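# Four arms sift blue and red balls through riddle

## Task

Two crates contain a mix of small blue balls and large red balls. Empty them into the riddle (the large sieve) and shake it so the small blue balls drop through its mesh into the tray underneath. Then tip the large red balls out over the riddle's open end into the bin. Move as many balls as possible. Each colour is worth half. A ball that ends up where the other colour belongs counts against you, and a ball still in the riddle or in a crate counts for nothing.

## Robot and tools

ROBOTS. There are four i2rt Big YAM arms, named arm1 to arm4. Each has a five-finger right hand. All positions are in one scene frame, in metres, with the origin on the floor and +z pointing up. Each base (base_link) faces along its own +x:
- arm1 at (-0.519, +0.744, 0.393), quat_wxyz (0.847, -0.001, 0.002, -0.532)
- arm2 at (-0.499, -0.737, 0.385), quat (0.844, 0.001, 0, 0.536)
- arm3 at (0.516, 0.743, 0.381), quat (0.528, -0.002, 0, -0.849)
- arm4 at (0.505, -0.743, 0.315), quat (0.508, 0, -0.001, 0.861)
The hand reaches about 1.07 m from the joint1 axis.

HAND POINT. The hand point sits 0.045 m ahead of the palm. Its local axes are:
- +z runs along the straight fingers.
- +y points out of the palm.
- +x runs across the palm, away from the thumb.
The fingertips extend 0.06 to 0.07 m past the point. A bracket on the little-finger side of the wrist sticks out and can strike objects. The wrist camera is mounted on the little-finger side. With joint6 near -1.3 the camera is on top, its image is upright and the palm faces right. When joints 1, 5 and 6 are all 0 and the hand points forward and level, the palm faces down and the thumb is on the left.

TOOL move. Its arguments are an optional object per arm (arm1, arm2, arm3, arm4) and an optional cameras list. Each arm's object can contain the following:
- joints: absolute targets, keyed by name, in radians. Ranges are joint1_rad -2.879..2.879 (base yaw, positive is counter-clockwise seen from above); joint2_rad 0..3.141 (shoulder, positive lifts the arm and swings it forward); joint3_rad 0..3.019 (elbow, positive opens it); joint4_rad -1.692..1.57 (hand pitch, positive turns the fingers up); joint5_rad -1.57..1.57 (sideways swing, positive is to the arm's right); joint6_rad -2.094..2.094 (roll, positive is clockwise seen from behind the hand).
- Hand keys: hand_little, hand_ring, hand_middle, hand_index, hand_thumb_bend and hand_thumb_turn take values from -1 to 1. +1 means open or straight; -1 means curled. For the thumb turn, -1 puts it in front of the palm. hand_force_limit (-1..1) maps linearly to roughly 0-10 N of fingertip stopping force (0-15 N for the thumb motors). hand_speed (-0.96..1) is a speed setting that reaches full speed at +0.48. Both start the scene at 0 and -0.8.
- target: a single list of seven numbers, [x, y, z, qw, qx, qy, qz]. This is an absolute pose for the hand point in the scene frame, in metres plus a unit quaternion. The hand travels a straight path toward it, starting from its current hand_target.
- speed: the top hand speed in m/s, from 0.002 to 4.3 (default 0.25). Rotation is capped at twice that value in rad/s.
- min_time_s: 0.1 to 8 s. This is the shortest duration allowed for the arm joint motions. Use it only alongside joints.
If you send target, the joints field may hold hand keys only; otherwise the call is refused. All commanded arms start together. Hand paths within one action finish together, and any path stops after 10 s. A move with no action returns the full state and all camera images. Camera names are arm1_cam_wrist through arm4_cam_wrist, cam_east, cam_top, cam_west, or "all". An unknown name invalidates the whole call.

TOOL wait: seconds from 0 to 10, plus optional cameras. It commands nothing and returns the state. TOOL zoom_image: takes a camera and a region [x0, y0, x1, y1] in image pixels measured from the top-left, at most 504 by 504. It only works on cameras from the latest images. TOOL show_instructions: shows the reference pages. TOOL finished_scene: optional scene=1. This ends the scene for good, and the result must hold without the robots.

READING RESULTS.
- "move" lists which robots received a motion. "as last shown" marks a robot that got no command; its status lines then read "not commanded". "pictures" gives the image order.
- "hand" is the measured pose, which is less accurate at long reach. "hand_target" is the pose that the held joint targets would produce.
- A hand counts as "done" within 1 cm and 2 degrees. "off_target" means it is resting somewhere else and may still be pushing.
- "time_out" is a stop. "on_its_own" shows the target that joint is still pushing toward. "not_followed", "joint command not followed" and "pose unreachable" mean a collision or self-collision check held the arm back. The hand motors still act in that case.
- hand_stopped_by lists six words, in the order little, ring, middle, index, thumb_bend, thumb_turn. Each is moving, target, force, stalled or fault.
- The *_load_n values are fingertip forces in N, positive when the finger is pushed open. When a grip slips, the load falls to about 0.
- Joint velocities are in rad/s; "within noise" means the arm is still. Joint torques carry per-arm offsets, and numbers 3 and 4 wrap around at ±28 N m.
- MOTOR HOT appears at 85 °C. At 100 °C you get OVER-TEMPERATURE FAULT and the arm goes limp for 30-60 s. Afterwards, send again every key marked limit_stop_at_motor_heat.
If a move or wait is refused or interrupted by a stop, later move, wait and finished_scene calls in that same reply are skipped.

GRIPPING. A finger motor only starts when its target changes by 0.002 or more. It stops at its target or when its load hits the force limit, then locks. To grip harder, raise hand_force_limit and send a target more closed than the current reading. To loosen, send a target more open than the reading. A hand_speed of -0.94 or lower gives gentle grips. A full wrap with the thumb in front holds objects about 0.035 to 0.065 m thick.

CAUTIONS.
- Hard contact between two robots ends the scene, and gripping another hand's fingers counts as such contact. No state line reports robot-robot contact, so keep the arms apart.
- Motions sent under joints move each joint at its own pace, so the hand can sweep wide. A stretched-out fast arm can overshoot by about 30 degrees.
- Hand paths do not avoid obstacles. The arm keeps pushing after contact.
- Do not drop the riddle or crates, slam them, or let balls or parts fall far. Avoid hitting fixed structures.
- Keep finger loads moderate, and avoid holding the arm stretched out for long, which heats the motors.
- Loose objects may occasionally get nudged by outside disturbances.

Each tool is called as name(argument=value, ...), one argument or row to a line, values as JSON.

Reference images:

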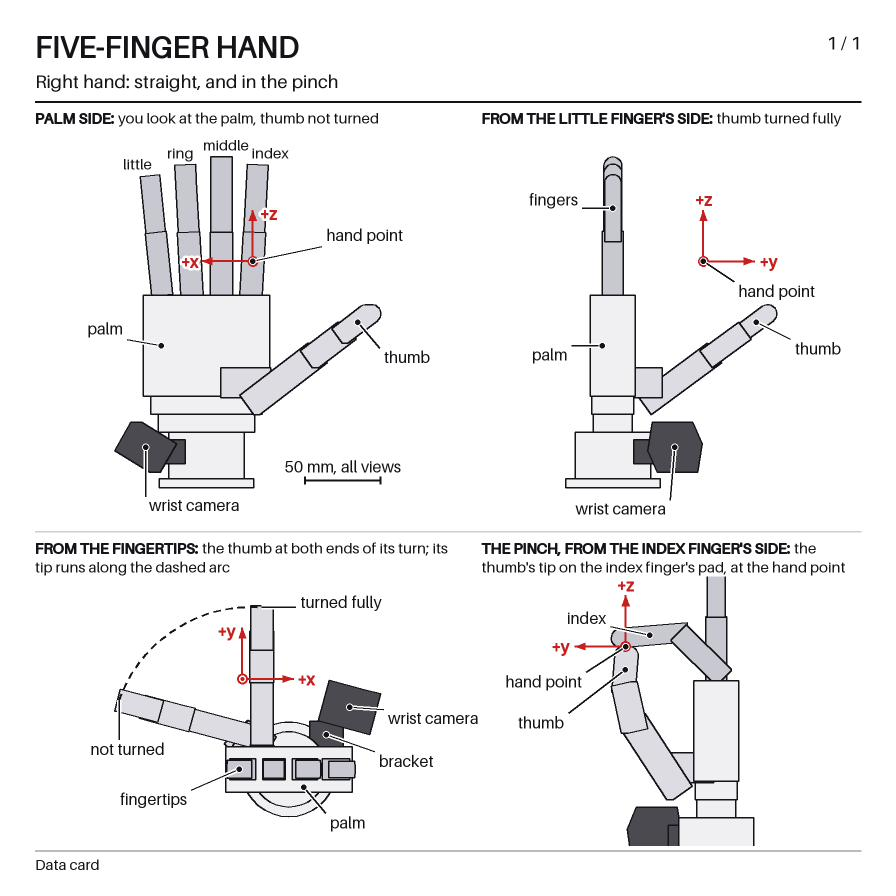

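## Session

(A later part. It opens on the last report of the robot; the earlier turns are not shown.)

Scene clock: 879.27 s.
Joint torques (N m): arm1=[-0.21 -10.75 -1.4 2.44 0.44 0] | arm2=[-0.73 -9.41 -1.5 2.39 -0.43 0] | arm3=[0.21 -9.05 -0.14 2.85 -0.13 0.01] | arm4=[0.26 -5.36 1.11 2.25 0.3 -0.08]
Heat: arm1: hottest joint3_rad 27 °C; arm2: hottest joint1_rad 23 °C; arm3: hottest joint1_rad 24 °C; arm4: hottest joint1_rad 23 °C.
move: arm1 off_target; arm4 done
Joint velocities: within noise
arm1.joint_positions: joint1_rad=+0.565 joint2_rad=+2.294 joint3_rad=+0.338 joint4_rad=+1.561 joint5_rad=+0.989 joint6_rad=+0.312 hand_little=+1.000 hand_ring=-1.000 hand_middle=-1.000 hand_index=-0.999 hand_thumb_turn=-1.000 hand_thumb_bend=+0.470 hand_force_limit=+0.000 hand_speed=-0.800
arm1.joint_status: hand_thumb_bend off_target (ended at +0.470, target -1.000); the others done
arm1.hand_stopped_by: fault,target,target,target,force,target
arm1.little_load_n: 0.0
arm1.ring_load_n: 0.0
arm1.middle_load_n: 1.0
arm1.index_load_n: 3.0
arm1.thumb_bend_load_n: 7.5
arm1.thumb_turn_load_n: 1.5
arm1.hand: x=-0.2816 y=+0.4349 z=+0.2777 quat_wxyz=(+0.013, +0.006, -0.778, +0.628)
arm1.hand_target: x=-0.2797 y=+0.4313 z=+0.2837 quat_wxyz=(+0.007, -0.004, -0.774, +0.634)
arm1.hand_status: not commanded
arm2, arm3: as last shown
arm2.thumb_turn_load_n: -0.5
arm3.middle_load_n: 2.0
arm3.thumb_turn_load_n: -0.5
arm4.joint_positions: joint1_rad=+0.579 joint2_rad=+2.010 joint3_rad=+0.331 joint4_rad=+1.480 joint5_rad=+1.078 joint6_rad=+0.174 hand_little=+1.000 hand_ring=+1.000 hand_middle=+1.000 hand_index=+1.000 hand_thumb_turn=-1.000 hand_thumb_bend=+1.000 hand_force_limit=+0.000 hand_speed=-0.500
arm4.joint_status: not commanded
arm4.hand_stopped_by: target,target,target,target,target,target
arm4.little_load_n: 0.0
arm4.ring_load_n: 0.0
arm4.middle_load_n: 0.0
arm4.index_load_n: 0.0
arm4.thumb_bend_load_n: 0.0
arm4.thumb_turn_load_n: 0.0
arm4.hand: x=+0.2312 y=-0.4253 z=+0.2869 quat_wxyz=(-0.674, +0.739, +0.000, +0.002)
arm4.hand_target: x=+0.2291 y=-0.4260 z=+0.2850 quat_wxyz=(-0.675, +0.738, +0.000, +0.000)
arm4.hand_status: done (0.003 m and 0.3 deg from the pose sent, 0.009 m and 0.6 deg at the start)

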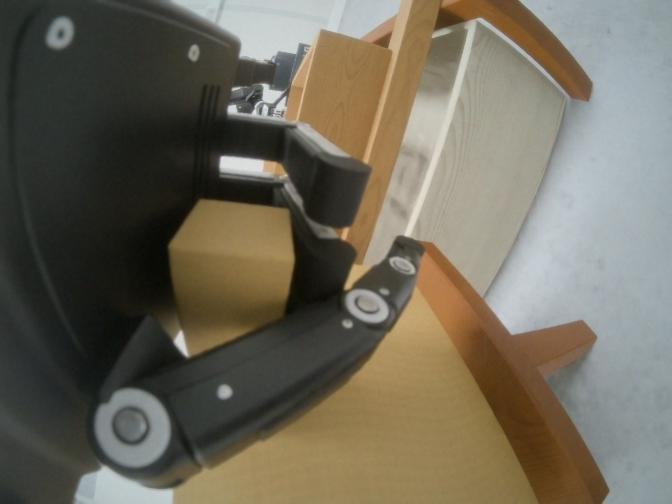

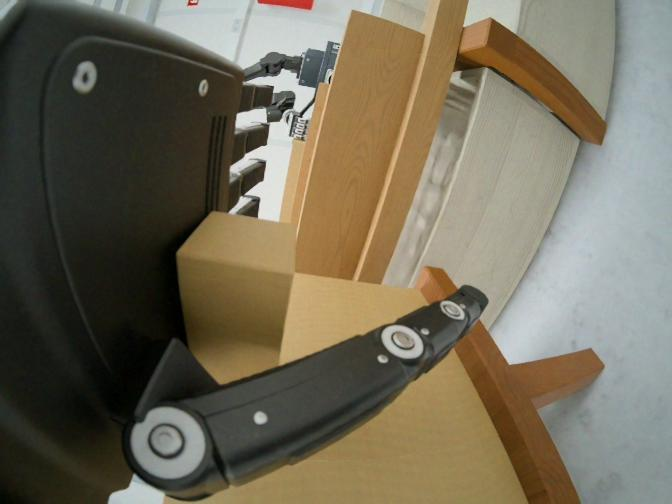

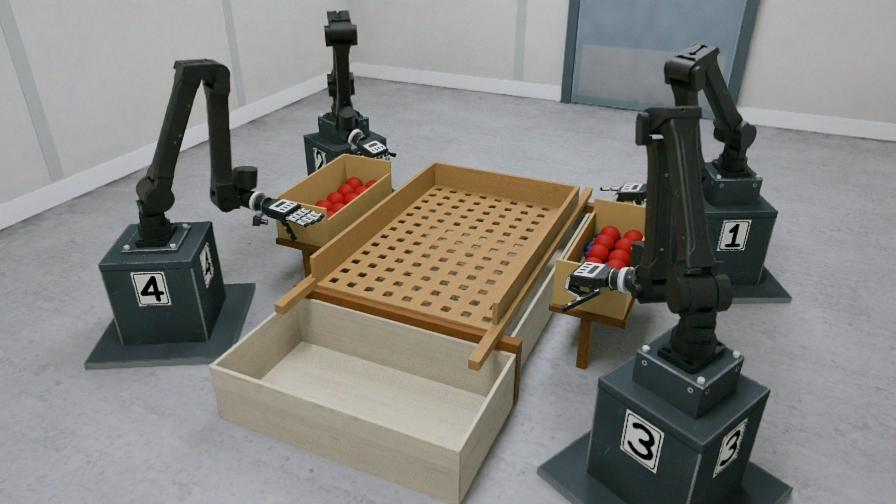

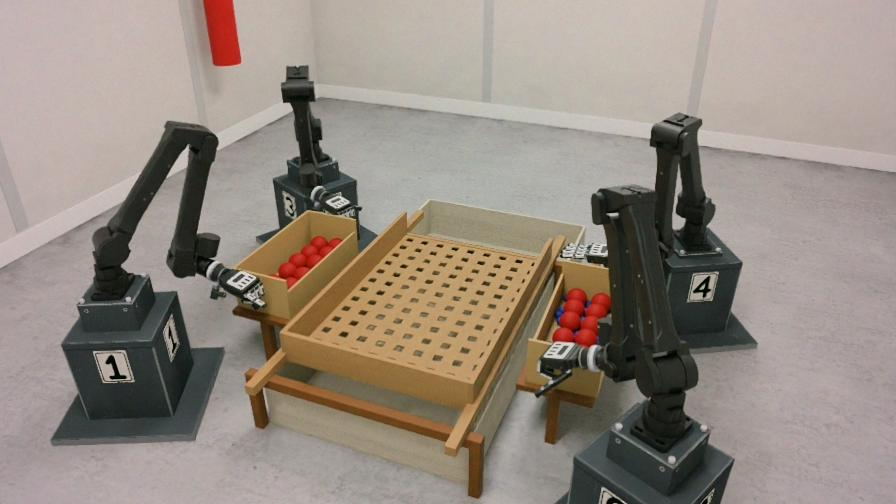

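move(
  arm4={"joints": {"hand_force_limit": 0.5, "hand_speed": -0.8, "hand_little": -1, "hand_ring": -1, "hand_middle": -1, "hand_index": -1}},
  arm1={"joints": {"hand_force_limit": 0.5, "hand_speed": -0.8, "hand_thumb_bend": -0.9}},
)

move(
  arm4={"joints": {"hand_force_limit": 0.5, "hand_speed": -0.8, "hand_thumb_bend": -0.9}},
  cameras=["arm4_cam_wrist", "arm1_cam_wrist", "cam_east"],
)

zoom_image(
  camera="cam_east",
  region=[240, 170, 340, 270],
)

Scene clock: 891.20 s.
Joint torques (N m): arm1=[-0.15 -10.75 -1.4 2.45 0.45 0] | arm2=[-0.56 -9.35 -1.61 2.55 -0.47 0.03] | arm3=[0.15 -8.88 -0.09 2.74 -0.19 0] | arm4=[0.32 -5.36 1.1 2.24 0.29 -0.08]
Heat: arm1: hottest joint3_rad 27 °C; arm2: hottest joint1_rad 23 °C; arm3: hottest joint1_rad 24 °C; arm4: hottest joint1_rad 23 °C.
move: arm1 off_target; arm4 done
Joint velocities: within noise
arm1.joint_positions: joint1_rad=+0.565 joint2_rad=+2.294 joint3_rad=+0.338 joint4_rad=+1.561 joint5_rad=+0.989 joint6_rad=+0.312 hand_little=+1.000 hand_ring=-1.000 hand_middle=-1.000 hand_index=-0.999 hand_thumb_turn=-1.000 hand_thumb_bend=+0.437 hand_force_limit=+0.500 hand_speed=-0.800
arm1.joint_status: hand_thumb_bend off_target (ended at +0.437, target -0.900); the others done
arm1.hand_stopped_by: fault,target,target,target,force,target
arm1.little_load_n: 0.0
arm1.ring_load_n: 0.0
arm1.middle_load_n: 0.5
arm1.index_load_n: 3.0
arm1.thumb_bend_load_n: 12.0
arm1.thumb_turn_load_n: 2.5
arm1.hand: x=-0.2816 y=+0.4349 z=+0.2777 quat_wxyz=(+0.013, +0.006, -0.778, +0.628)
arm1.hand_target: x=-0.2797 y=+0.4313 z=+0.2838 quat_wxyz=(+0.007, -0.004, -0.774, +0.634)
arm1.hand_status: not commanded
arm2, arm3: as last shown
arm3.thumb_turn_load_n: 0.0
arm4.joint_positions: joint1_rad=+0.579 joint2_rad=+2.010 joint3_rad=+0.331 joint4_rad=+1.480 joint5_rad=+1.078 joint6_rad=+0.174 hand_little=-1.000 hand_ring=-1.000 hand_middle=-1.000 hand_index=-1.000 hand_thumb_turn=-1.000 hand_thumb_bend=+1.000 hand_force_limit=+0.500 hand_speed=-0.800
arm4.joint_status: all done
arm4.hand_stopped_by: target,target,target,target,target,target
arm4.little_load_n: 0.0
arm4.ring_load_n: 0.0
arm4.middle_load_n: 0.0
arm4.index_load_n: 0.0
arm4.thumb_bend_load_n: 0.0
arm4.thumb_turn_load_n: 0.0
arm4.hand: x=+0.2312 y=-0.4253 z=+0.2869 quat_wxyz=(-0.674, +0.739, +0.000, +0.002)
arm4.hand_target: x=+0.2290 y=-0.4260 z=+0.2850 quat_wxyz=(-0.675, +0.738, +0.000, +0.000)
arm4.hand_status: not commanded
pictures: none

Scene clock: 898.10 s.
Joint torques (N m): arm1=[-0.15 -10.75 -1.4 2.44 0.44 0] | arm2=[-1.14 -9.82 -1.57 2.47 -0.44 0.04] | arm3=[0.56 -9.41 -0.24 2.85 -0.16 0.01] | arm4=[0.26 -5.36 1.11 2.25 0.29 -0.08]
Heat: arm1: hottest joint3_rad 27 °C; arm2: hottest joint1_rad 23 °C; arm3: hottest joint1_rad 24 °C; arm4: hottest joint1_rad 23 °C.
move: arm4 off_target
Joint velocities: within noise
arm1, arm2, arm3: as last shown
arm1.middle_load_n: 1.0
arm1.thumb_turn_load_n: 2.0
arm2.middle_load_n: 0.5
arm2.thumb_turn_load_n: 0.0
arm3.ring_load_n: 7.5
arm4.joint_positions: joint1_rad=+0.579 joint2_rad=+2.010 joint3_rad=+0.331 joint4_rad=+1.480 joint5_rad=+1.078 joint6_rad=+0.174 hand_little=-1.000 hand_ring=-1.000 hand_middle=-1.000 hand_index=-1.000 hand_thumb_turn=-1.000 hand_thumb_bend=+0.388 hand_force_limit=+0.500 hand_speed=-0.800
arm4.joint_status: hand_thumb_bend off_target (ended at +0.388, target -0.900); the others done
arm4.hand_stopped_by: target,target,target,target,force,target
arm4.little_load_n: 0.0
arm4.ring_load_n: 0.0
arm4.middle_load_n: 0.0
arm4.index_load_n: 0.0
arm4.thumb_bend_load_n: 11.0
arm4.thumb_turn_load_n: 1.5
arm4.hand: x=+0.2312 y=-0.4253 z=+0.2869 quat_wxyz=(-0.674, +0.739, +0.000, +0.002)
arm4.hand_target: x=+0.2290 y=-0.4260 z=+0.2850 quat_wxyz=(-0.675, +0.738, +0.000, +0.000)
arm4.hand_status: not commanded
pictures: arm1_cam_wrist, arm4_cam_wrist, cam_east

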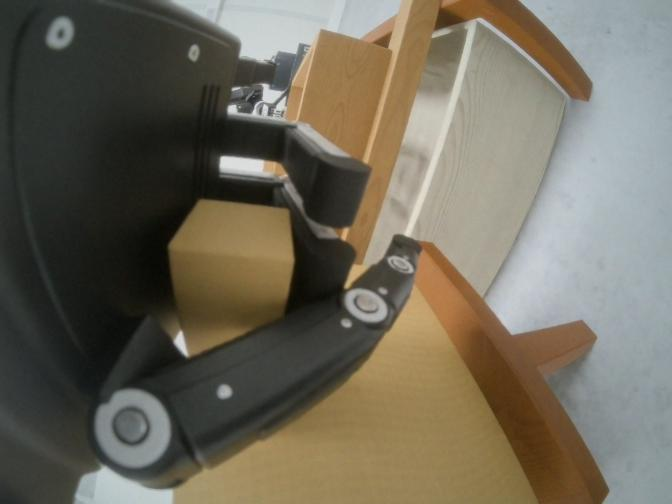

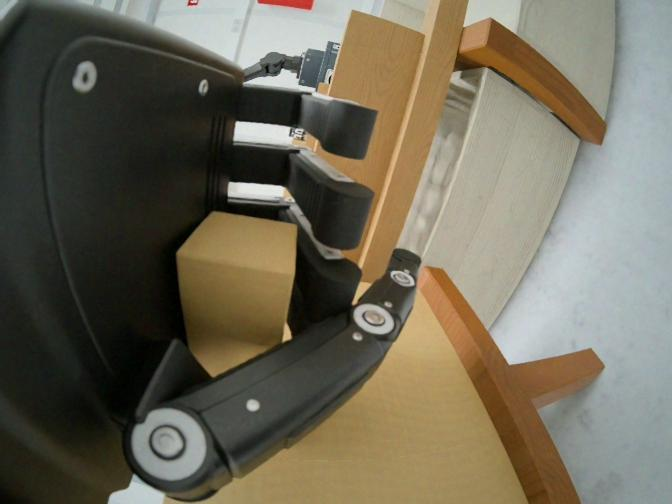

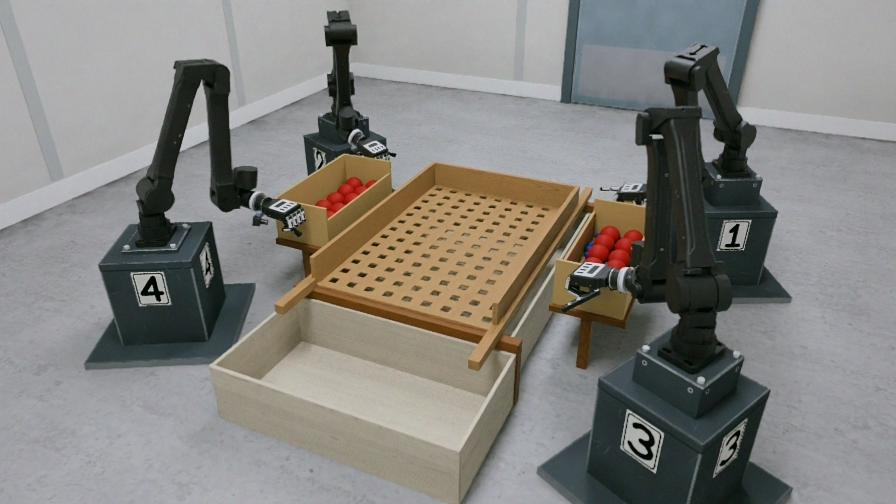

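Scaled by 5.040 from the camera's image (finer frame: 1280x720).

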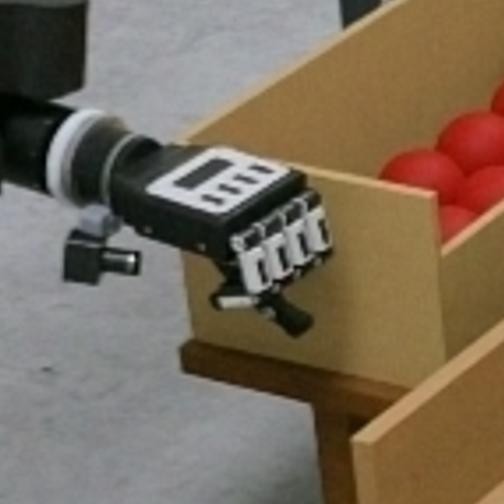

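move(
  arm1={"target": [-0.2797, 0.4313, 0.3237, 0, 0, 0.7782, -0.628], "speed": 0.04},
  arm3={"target": [0.2698, 0.4216, 0.3223, -0.0791, 0.0643, 0.772, -0.6274], "speed": 0.04},
  arm2={"target": [-0.3157, -0.4295, 0.3177, 0.5763, -0.8109, 0.059, -0.0831], "speed": 0.04},
  arm4={"target": [0.229, -0.426, 0.325, 0.6737, -0.739, 0, 0], "speed": 0.04},
  cameras=["all"],
)

Scene clock: 1006.03 s.
Joint torques (N m): arm1=[-0.85 -13.27 -1.4 2.51 0.85 0.06] | arm2=[-0.32 -11.87 -0.65 2.1 -0.55 -0.06] | arm3=[0.91 -12.63 -0.23 2.5 -0.58 0.06] | arm4=[-0.26 -9.35 1.44 1.92 0.53 -0.04]
Heat: arm1: hottest joint3_rad 26 °C; arm2: hottest joint1_rad 23 °C; arm3: hottest joint1_rad 24 °C; arm4: hottest joint1_rad 23 °C.
move: arm1 off_target; arm2 off_target; arm3 off_target; arm4 off_target
Joint velocities: within noise
arm1.joint_positions: joint1_rad=+0.561 joint2_rad=+2.114 joint3_rad=+0.289 joint4_rad=+1.392 joint5_rad=+0.947 joint6_rad=+0.312 hand_little=+1.000 hand_ring=-1.000 hand_middle=-1.000 hand_index=-0.999 hand_thumb_turn=-1.000 hand_thumb_bend=+0.438 hand_force_limit=+0.500 hand_speed=-0.800
arm1.joint_status: not commanded
arm1.hand_stopped_by: fault,target,target,target,force,target
arm1.little_load_n: 0.0
arm1.ring_load_n: 0.0
arm1.middle_load_n: 1.5
arm1.index_load_n: 2.0
arm1.thumb_bend_load_n: 13.0
arm1.thumb_turn_load_n: 3.0
arm1.hand: x=-0.2794 y=+0.4395 z=+0.3029 quat_wxyz=(+0.011, +0.027, -0.789, +0.614)
arm1.hand_target: x=-0.2799 y=+0.4315 z=+0.3228 quat_wxyz=(+0.000, +0.000, -0.778, +0.628)
arm1.hand_status: off_target (0.022 m and 3.9 deg from the pose sent, 0.046 m and 1.6 deg at the start)
arm2.joint_positions: joint1_rad=-0.462 joint2_rad=+1.981 joint3_rad=+0.203 joint4_rad=+1.320 joint5_rad=-0.620 joint6_rad=-0.312 hand_little=-0.998 hand_ring=-0.999 hand_middle=-1.000 hand_index=-1.000 hand_thumb_turn=+1.000 hand_thumb_bend=+1.000 hand_force_limit=+0.500 hand_speed=-0.880
arm2.joint_status: not commanded
arm2.hand_stopped_by: target,target,target,target,target,target
arm2.little_load_n: 4.0
arm2.ring_load_n: 3.0
arm2.middle_load_n: 0.0
arm2.index_load_n: 0.0
arm2.thumb_bend_load_n: 0.0
arm2.thumb_turn_load_n: 0.0
arm2.hand: x=-0.3161 y=-0.4373 z=+0.3026 quat_wxyz=(-0.562, +0.820, -0.081, +0.074)
arm2.hand_target: x=-0.3160 y=-0.4297 z=+0.3171 quat_wxyz=(-0.576, +0.811, -0.059, +0.083)
arm2.hand_status: off_target (0.017 m and 3.4 deg from the pose sent, 0.045 m and 2.1 deg at the start)
arm3.joint_positions: joint1_rad=-0.585 joint2_rad=+2.083 joint3_rad=+0.347 joint4_rad=+1.384 joint5_rad=-0.792 joint6_rad=-0.257 hand_little=-0.957 hand_ring=-0.998 hand_middle=-0.999 hand_index=-1.000 hand_thumb_turn=+1.000 hand_thumb_bend=+1.000 hand_force_limit=+0.500 hand_speed=-0.880
arm3.joint_status: not commanded
arm3.hand_stopped_by: force,target,target,target,target,target
arm3.little_load_n: 3.0
arm3.ring_load_n: 4.5
arm3.middle_load_n: 2.0
arm3.index_load_n: 0.0
arm3.thumb_bend_load_n: 0.0
arm3.thumb_turn_load_n: 0.0
arm3.hand: x=+0.2714 y=+0.4288 z=+0.3025 quat_wxyz=(+0.069, -0.085, -0.782, +0.613)
arm3.hand_target: x=+0.2701 y=+0.4218 z=+0.3215 quat_wxyz=(+0.079, -0.064, -0.772, +0.627)
arm3.hand_status: off_target (0.021 m and 3.3 deg from the pose sent, 0.041 m and 1.4 deg at the start)
arm4.joint_positions: joint1_rad=+0.583 joint2_rad=+1.851 joint3_rad=+0.312 joint4_rad=+1.289 joint5_rad=+1.070 joint6_rad=+0.178 hand_little=-1.000 hand_ring=-1.000 hand_middle=-1.000 hand_index=-1.000 hand_thumb_turn=-1.000 hand_thumb_bend=+0.388 hand_force_limit=+0.500 hand_speed=-0.800
arm4.joint_status: not commanded
arm4.hand_stopped_by: target,target,target,target,force,target
arm4.little_load_n: 0.0
arm4.ring_load_n: 0.0
arm4.middle_load_n: 0.0
arm4.index_load_n: 0.0
arm4.thumb_bend_load_n: 12.0
arm4.thumb_turn_load_n: 2.0
arm4.hand: x=+0.2320 y=-0.4288 z=+0.3063 quat_wxyz=(-0.664, +0.747, +0.018, +0.013)
arm4.hand_target: x=+0.2291 y=-0.4260 z=+0.3243 quat_wxyz=(-0.674, +0.739, +0.000, +0.000)
arm4.hand_status: off_target (0.019 m and 2.9 deg from the pose sent, 0.038 m and 0.2 deg at the start)
pictures: arm1_cam_wrist, arm2_cam_wrist, arm3_cam_wrist, arm4_cam_wrist, cam_east, cam_top, cam_west

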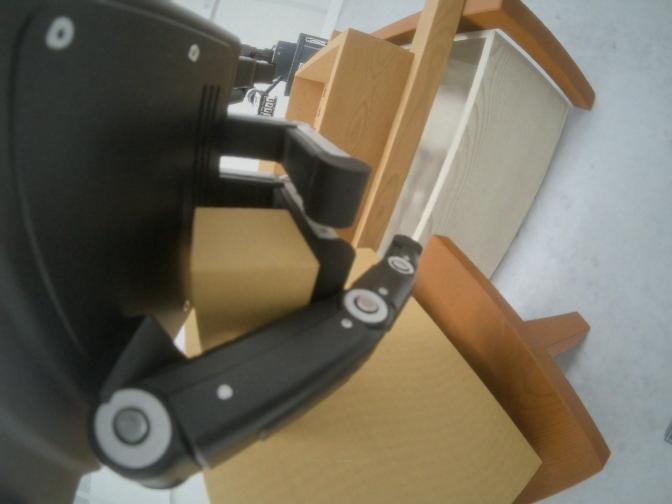

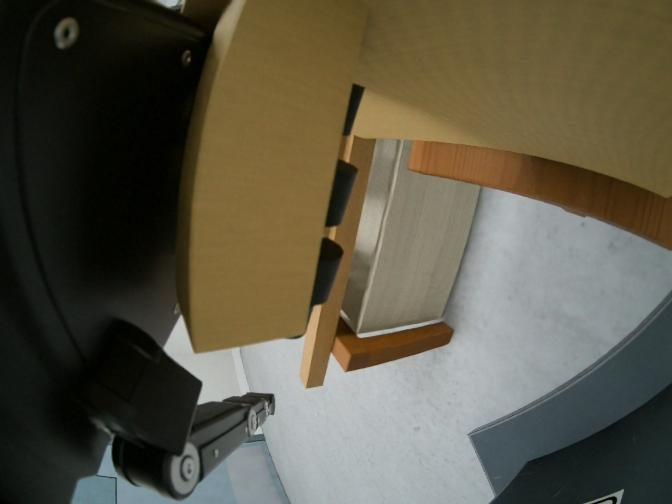

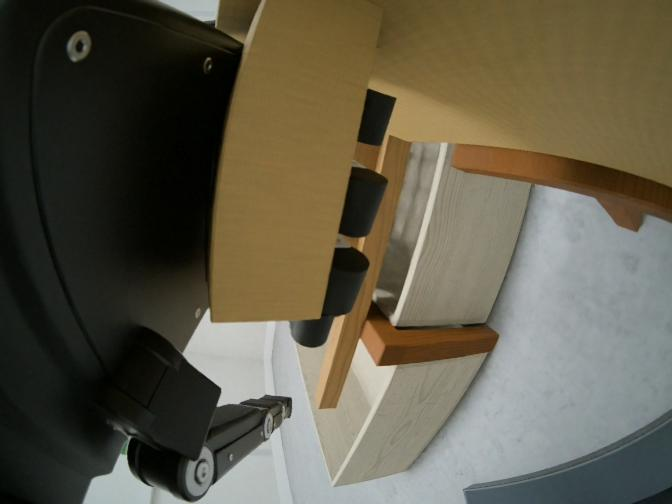

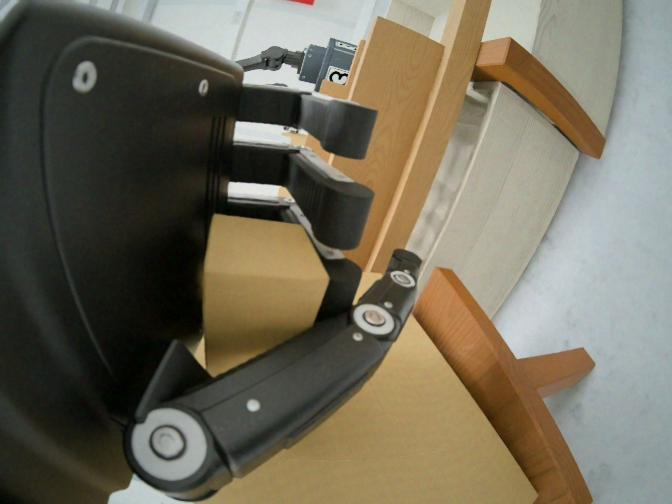

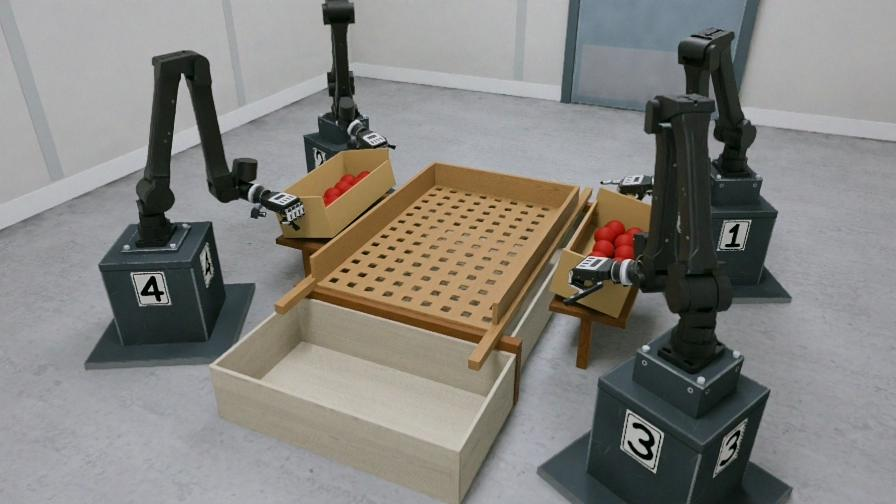

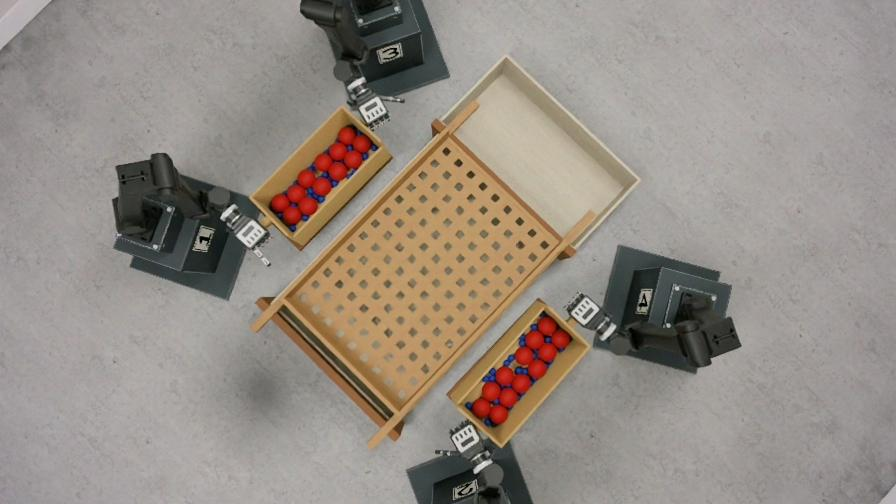

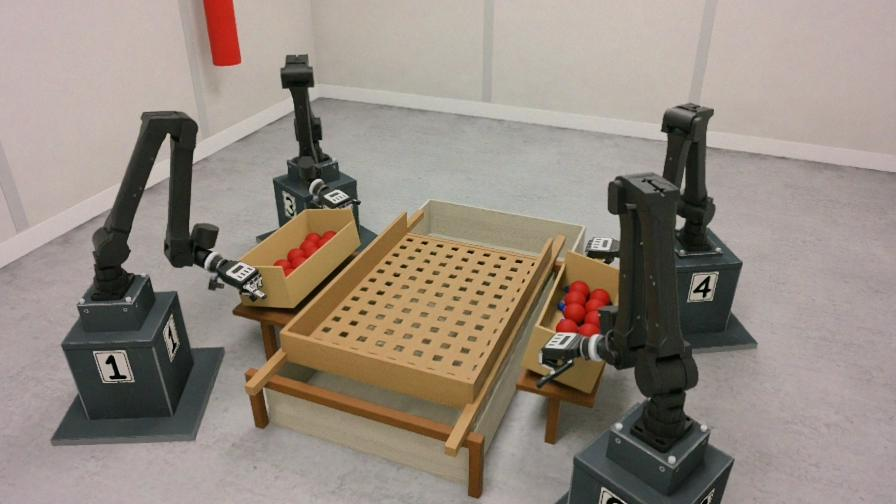

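zoom_image(
  camera="cam_east",
  region=[530, 170, 690, 330],
)

zoom_image(
  camera="cam_east",
  region=[230, 130, 410, 280],
)

zoom_image(
  camera="cam_west",
  region=[200, 190, 380, 350],
)

zoom_image(
  camera="cam_west",
  region=[490, 230, 650, 410],
)

Scaled by 3.150 from the camera's image (finer frame: 1280x720).

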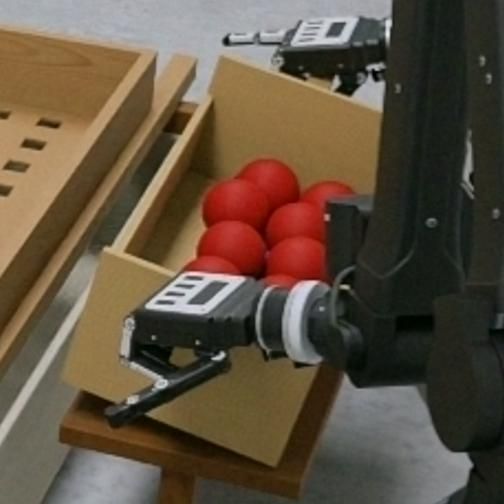

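Scaled by 2.800 from the camera's image (finer frame: 1280x720).

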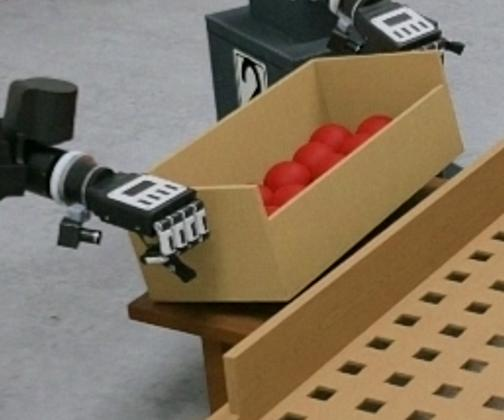

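Scaled by 2.800 from the camera's image (finer frame: 1280x720).

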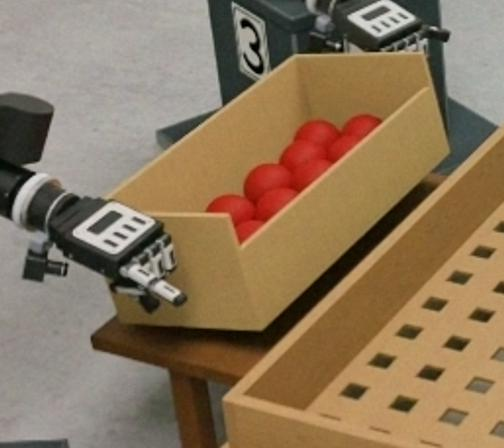

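Scaled by 2.800 from the camera's image (finer frame: 1280x720).

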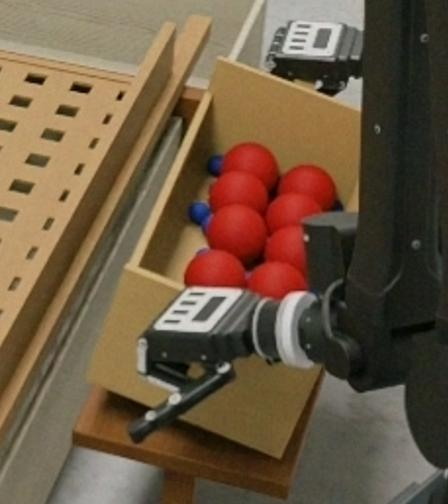

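move(
  arm1={"target": [-0.2797, 0.4313, 0.3637, 0, 0, 0.7782, -0.628], "speed": 0.05},
  arm3={"target": [0.2698, 0.4216, 0.3623, -0.0791, 0.0643, 0.772, -0.6274], "speed": 0.05},
  arm2={"target": [-0.3157, -0.4295, 0.3577, 0.5763, -0.8109, 0.059, -0.0831], "speed": 0.05},
  arm4={"target": [0.229, -0.426, 0.365, 0.6737, -0.739, 0, 0], "speed": 0.05},
  cameras=["all"],
)

zoom_image(
  camera="cam_east",
  region=[530, 170, 690, 330],
)

zoom_image(
  camera="cam_east",
  region=[230, 130, 410, 280],
)

zoom_image(
  camera="cam_west",
  region=[200, 190, 380, 350],
)

zoom_image(
  camera="cam_west",
  region=[490, 230, 650, 410],
)

Scene clock: 1064.17 s.
Joint torques (N m): arm1=[-0.97 -12.1 0.98 2.37 0.99 0.06] | arm2=[-0.44 -9.58 1.76 2.04 -0.73 -0.02] | arm3=[0.73 -11.46 1.7 2.5 -0.72 0.05] | arm4=[-0.56 -8.23 3.3 1.76 0.65 -0.08]
Heat: arm1: hottest joint3_rad 26 °C; arm2: hottest joint1_rad 23 °C; arm3: hottest joint1_rad 24 °C; arm4: hottest joint1_rad 23 °C.
move: arm1 off_target; arm2 off_target; arm3 off_target; arm4 off_target
Joint velocities: within noise
arm1.joint_positions: joint1_rad=+0.561 joint2_rad=+1.867 joint3_rad=+0.247 joint4_rad=+1.184 joint5_rad=+0.943 joint6_rad=+0.312 hand_little=+1.000 hand_ring=-1.000 hand_middle=-1.000 hand_index=-0.999 hand_thumb_turn=-1.000 hand_thumb_bend=+0.438 hand_force_limit=+0.500 hand_speed=-0.800
arm1.joint_status: not commanded
arm1.hand_stopped_by: fault,target,target,target,force,target
arm1.little_load_n: 0.0
arm1.ring_load_n: 0.0
arm1.middle_load_n: 1.0
arm1.index_load_n: 2.0
arm1.thumb_bend_load_n: 12.5
arm1.thumb_turn_load_n: 3.0
arm1.hand: x=-0.2793 y=+0.4403 z=+0.3438 quat_wxyz=(+0.010, +0.029, -0.789, +0.613)
arm1.hand_target: x=-0.2799 y=+0.4315 z=+0.3629 quat_wxyz=(+0.000, +0.000, -0.778, +0.628)
arm1.hand_status: off_target (0.022 m and 4.1 deg from the pose sent, 0.061 m and 3.9 deg at the start)
arm2.joint_positions: joint1_rad=-0.462 joint2_rad=+1.687 joint3_rad=+0.175 joint4_rad=+1.051 joint5_rad=-0.616 joint6_rad=-0.316 hand_little=-0.998 hand_ring=-0.999 hand_middle=-1.000 hand_index=-1.000 hand_thumb_turn=+1.000 hand_thumb_bend=+1.000 hand_force_limit=+0.500 hand_speed=-0.880
arm2.joint_status: not commanded
arm2.hand_stopped_by: target,target,target,target,target,target
arm2.little_load_n: 4.5
arm2.ring_load_n: 3.0
arm2.middle_load_n: 0.0
arm2.index_load_n: 0.0
arm2.thumb_bend_load_n: 0.0
arm2.thumb_turn_load_n: -0.5
arm2.hand: x=-0.3162 y=-0.4386 z=+0.3425 quat_wxyz=(-0.560, +0.821, -0.081, +0.076)
arm2.hand_target: x=-0.3159 y=-0.4296 z=+0.3572 quat_wxyz=(-0.576, +0.811, -0.059, +0.083)
arm2.hand_status: off_target (0.018 m and 3.5 deg from the pose sent, 0.056 m and 3.4 deg at the start)
arm3.joint_positions: joint1_rad=-0.585 joint2_rad=+1.867 joint3_rad=+0.317 joint4_rad=+1.198 joint5_rad=-0.788 joint6_rad=-0.259 hand_little=-0.957 hand_ring=-0.998 hand_middle=-0.999 hand_index=-1.000 hand_thumb_turn=+1.000 hand_thumb_bend=+1.000 hand_force_limit=+0.500 hand_speed=-0.880
arm3.joint_status: not commanded
arm3.hand_stopped_by: force,target,target,target,target,target
arm3.little_load_n: 2.5
arm3.ring_load_n: 4.5
arm3.middle_load_n: 2.0
arm3.index_load_n: 0.0
arm3.thumb_bend_load_n: 0.0
arm3.thumb_turn_load_n: 0.0
arm3.hand: x=+0.2696 y=+0.4285 z=+0.3427 quat_wxyz=(+0.071, -0.085, -0.783, +0.612)
arm3.hand_target: x=+0.2700 y=+0.4217 z=+0.3614 quat_wxyz=(+0.079, -0.064, -0.772, +0.627)
arm3.hand_status: off_target (0.021 m and 3.3 deg from the pose sent, 0.060 m and 3.3 deg at the start)
arm4.joint_positions: joint1_rad=+0.586 joint2_rad=+1.630 joint3_rad=+0.303 joint4_rad=+1.074 joint5_rad=+1.067 joint6_rad=+0.180 hand_little=-1.000 hand_ring=-1.000 hand_middle=-1.000 hand_index=-1.000 hand_thumb_turn=-1.000 hand_thumb_bend=+0.388 hand_force_limit=+0.500 hand_speed=-0.800
arm4.joint_status: not commanded
arm4.hand_stopped_by: target,target,target,target,force,target
arm4.little_load_n: 0.0
arm4.ring_load_n: 0.0
arm4.middle_load_n: 0.0
arm4.index_load_n: 0.0
arm4.thumb_bend_load_n: 11.5
arm4.thumb_turn_load_n: 2.0
arm4.hand: x=+0.2302 y=-0.4297 z=+0.3457 quat_wxyz=(-0.663, +0.748, +0.020, +0.011)
arm4.hand_target: x=+0.2291 y=-0.4259 z=+0.3643 quat_wxyz=(-0.674, +0.739, +0.000, +0.000)
arm4.hand_status: off_target (0.020 m and 3.0 deg from the pose sent, 0.059 m and 2.9 deg at the start)
pictures: arm1_cam_wrist, arm2_cam_wrist, arm3_cam_wrist, arm4_cam_wrist, cam_east, cam_top, cam_west

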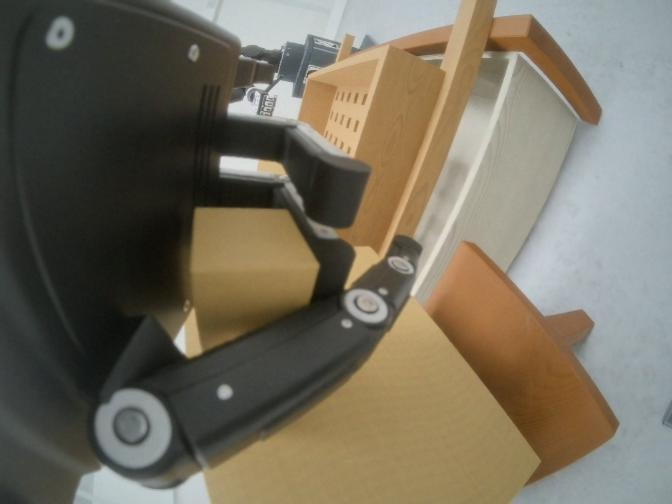

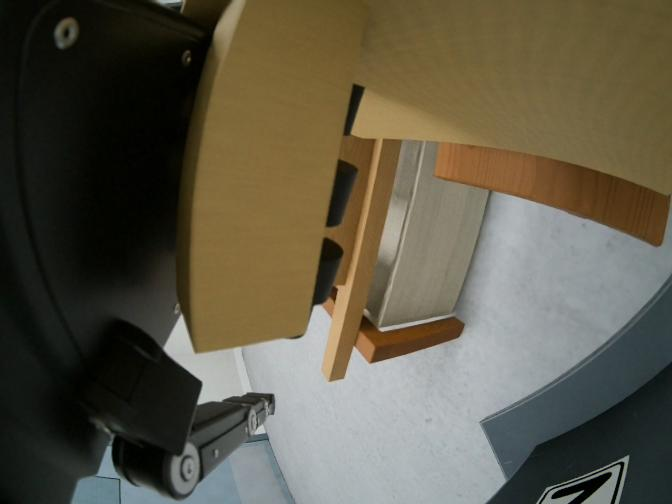

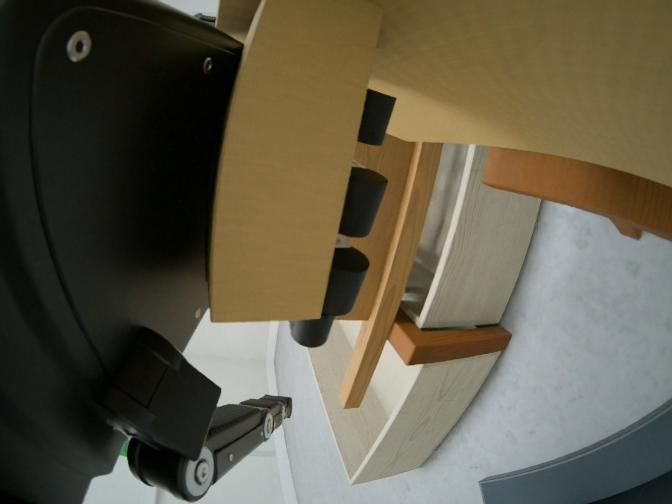

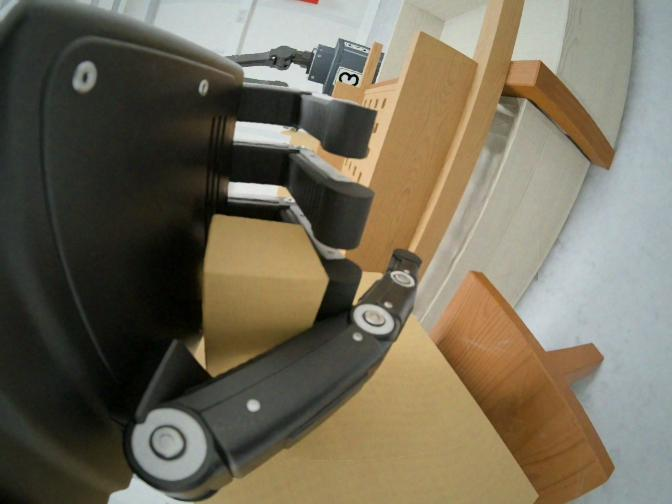

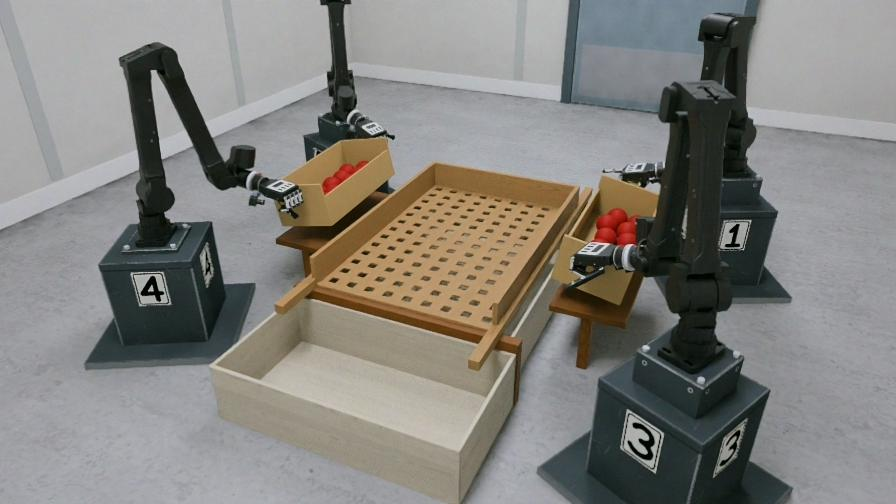

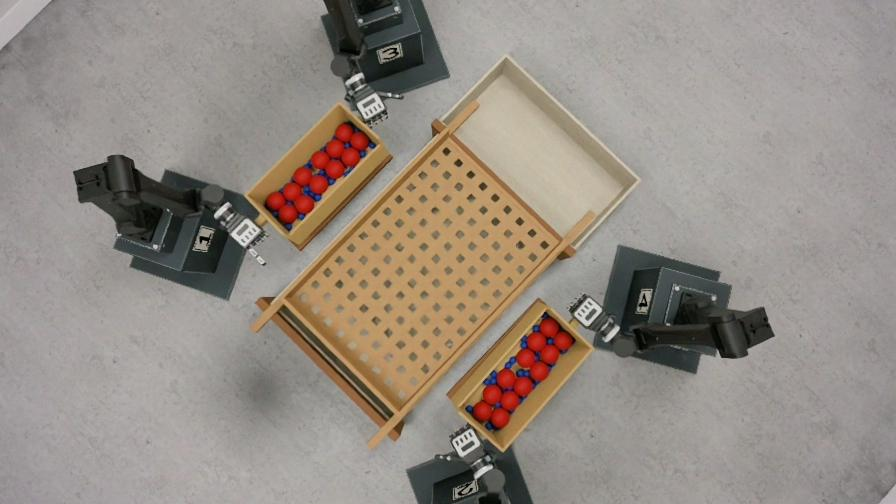

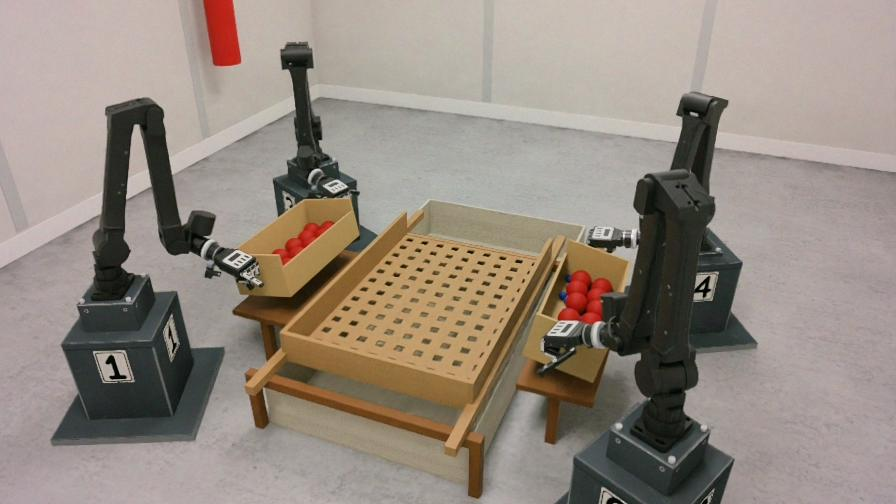

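Scaled by 3.150 from the camera's image (finer frame: 1280x720).

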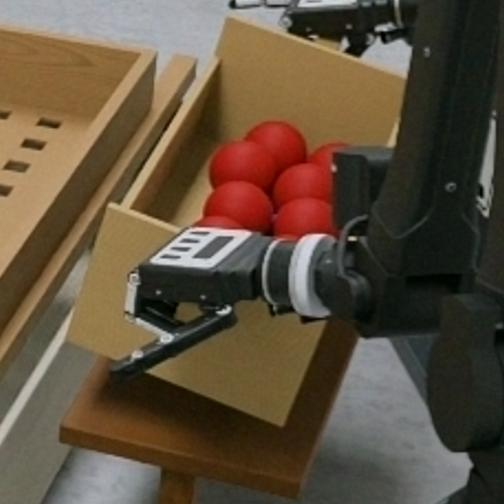

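Scaled by 2.800 from the camera's image (finer frame: 1280x720).

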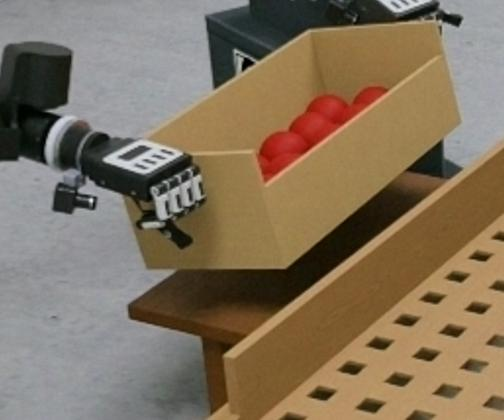

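Scaled by 2.800 from the camera's image (finer frame: 1280x720).

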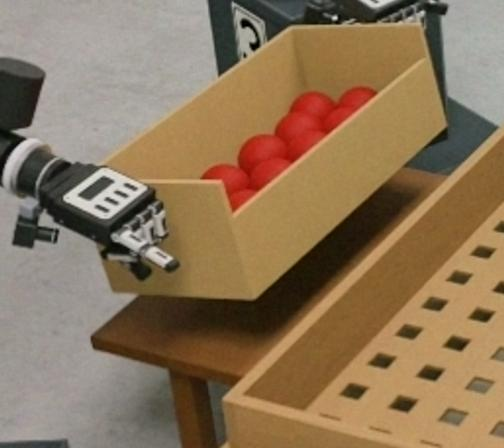

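Scaled by 2.800 from the camera's image (finer frame: 1280x720).

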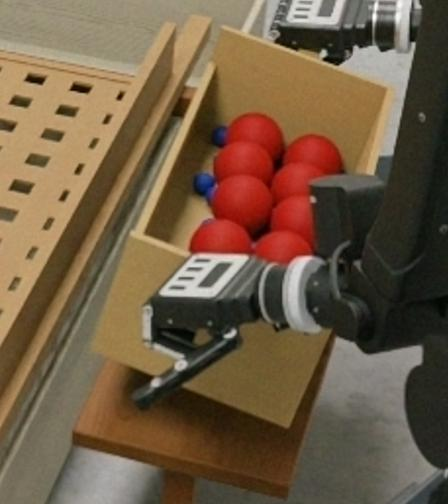

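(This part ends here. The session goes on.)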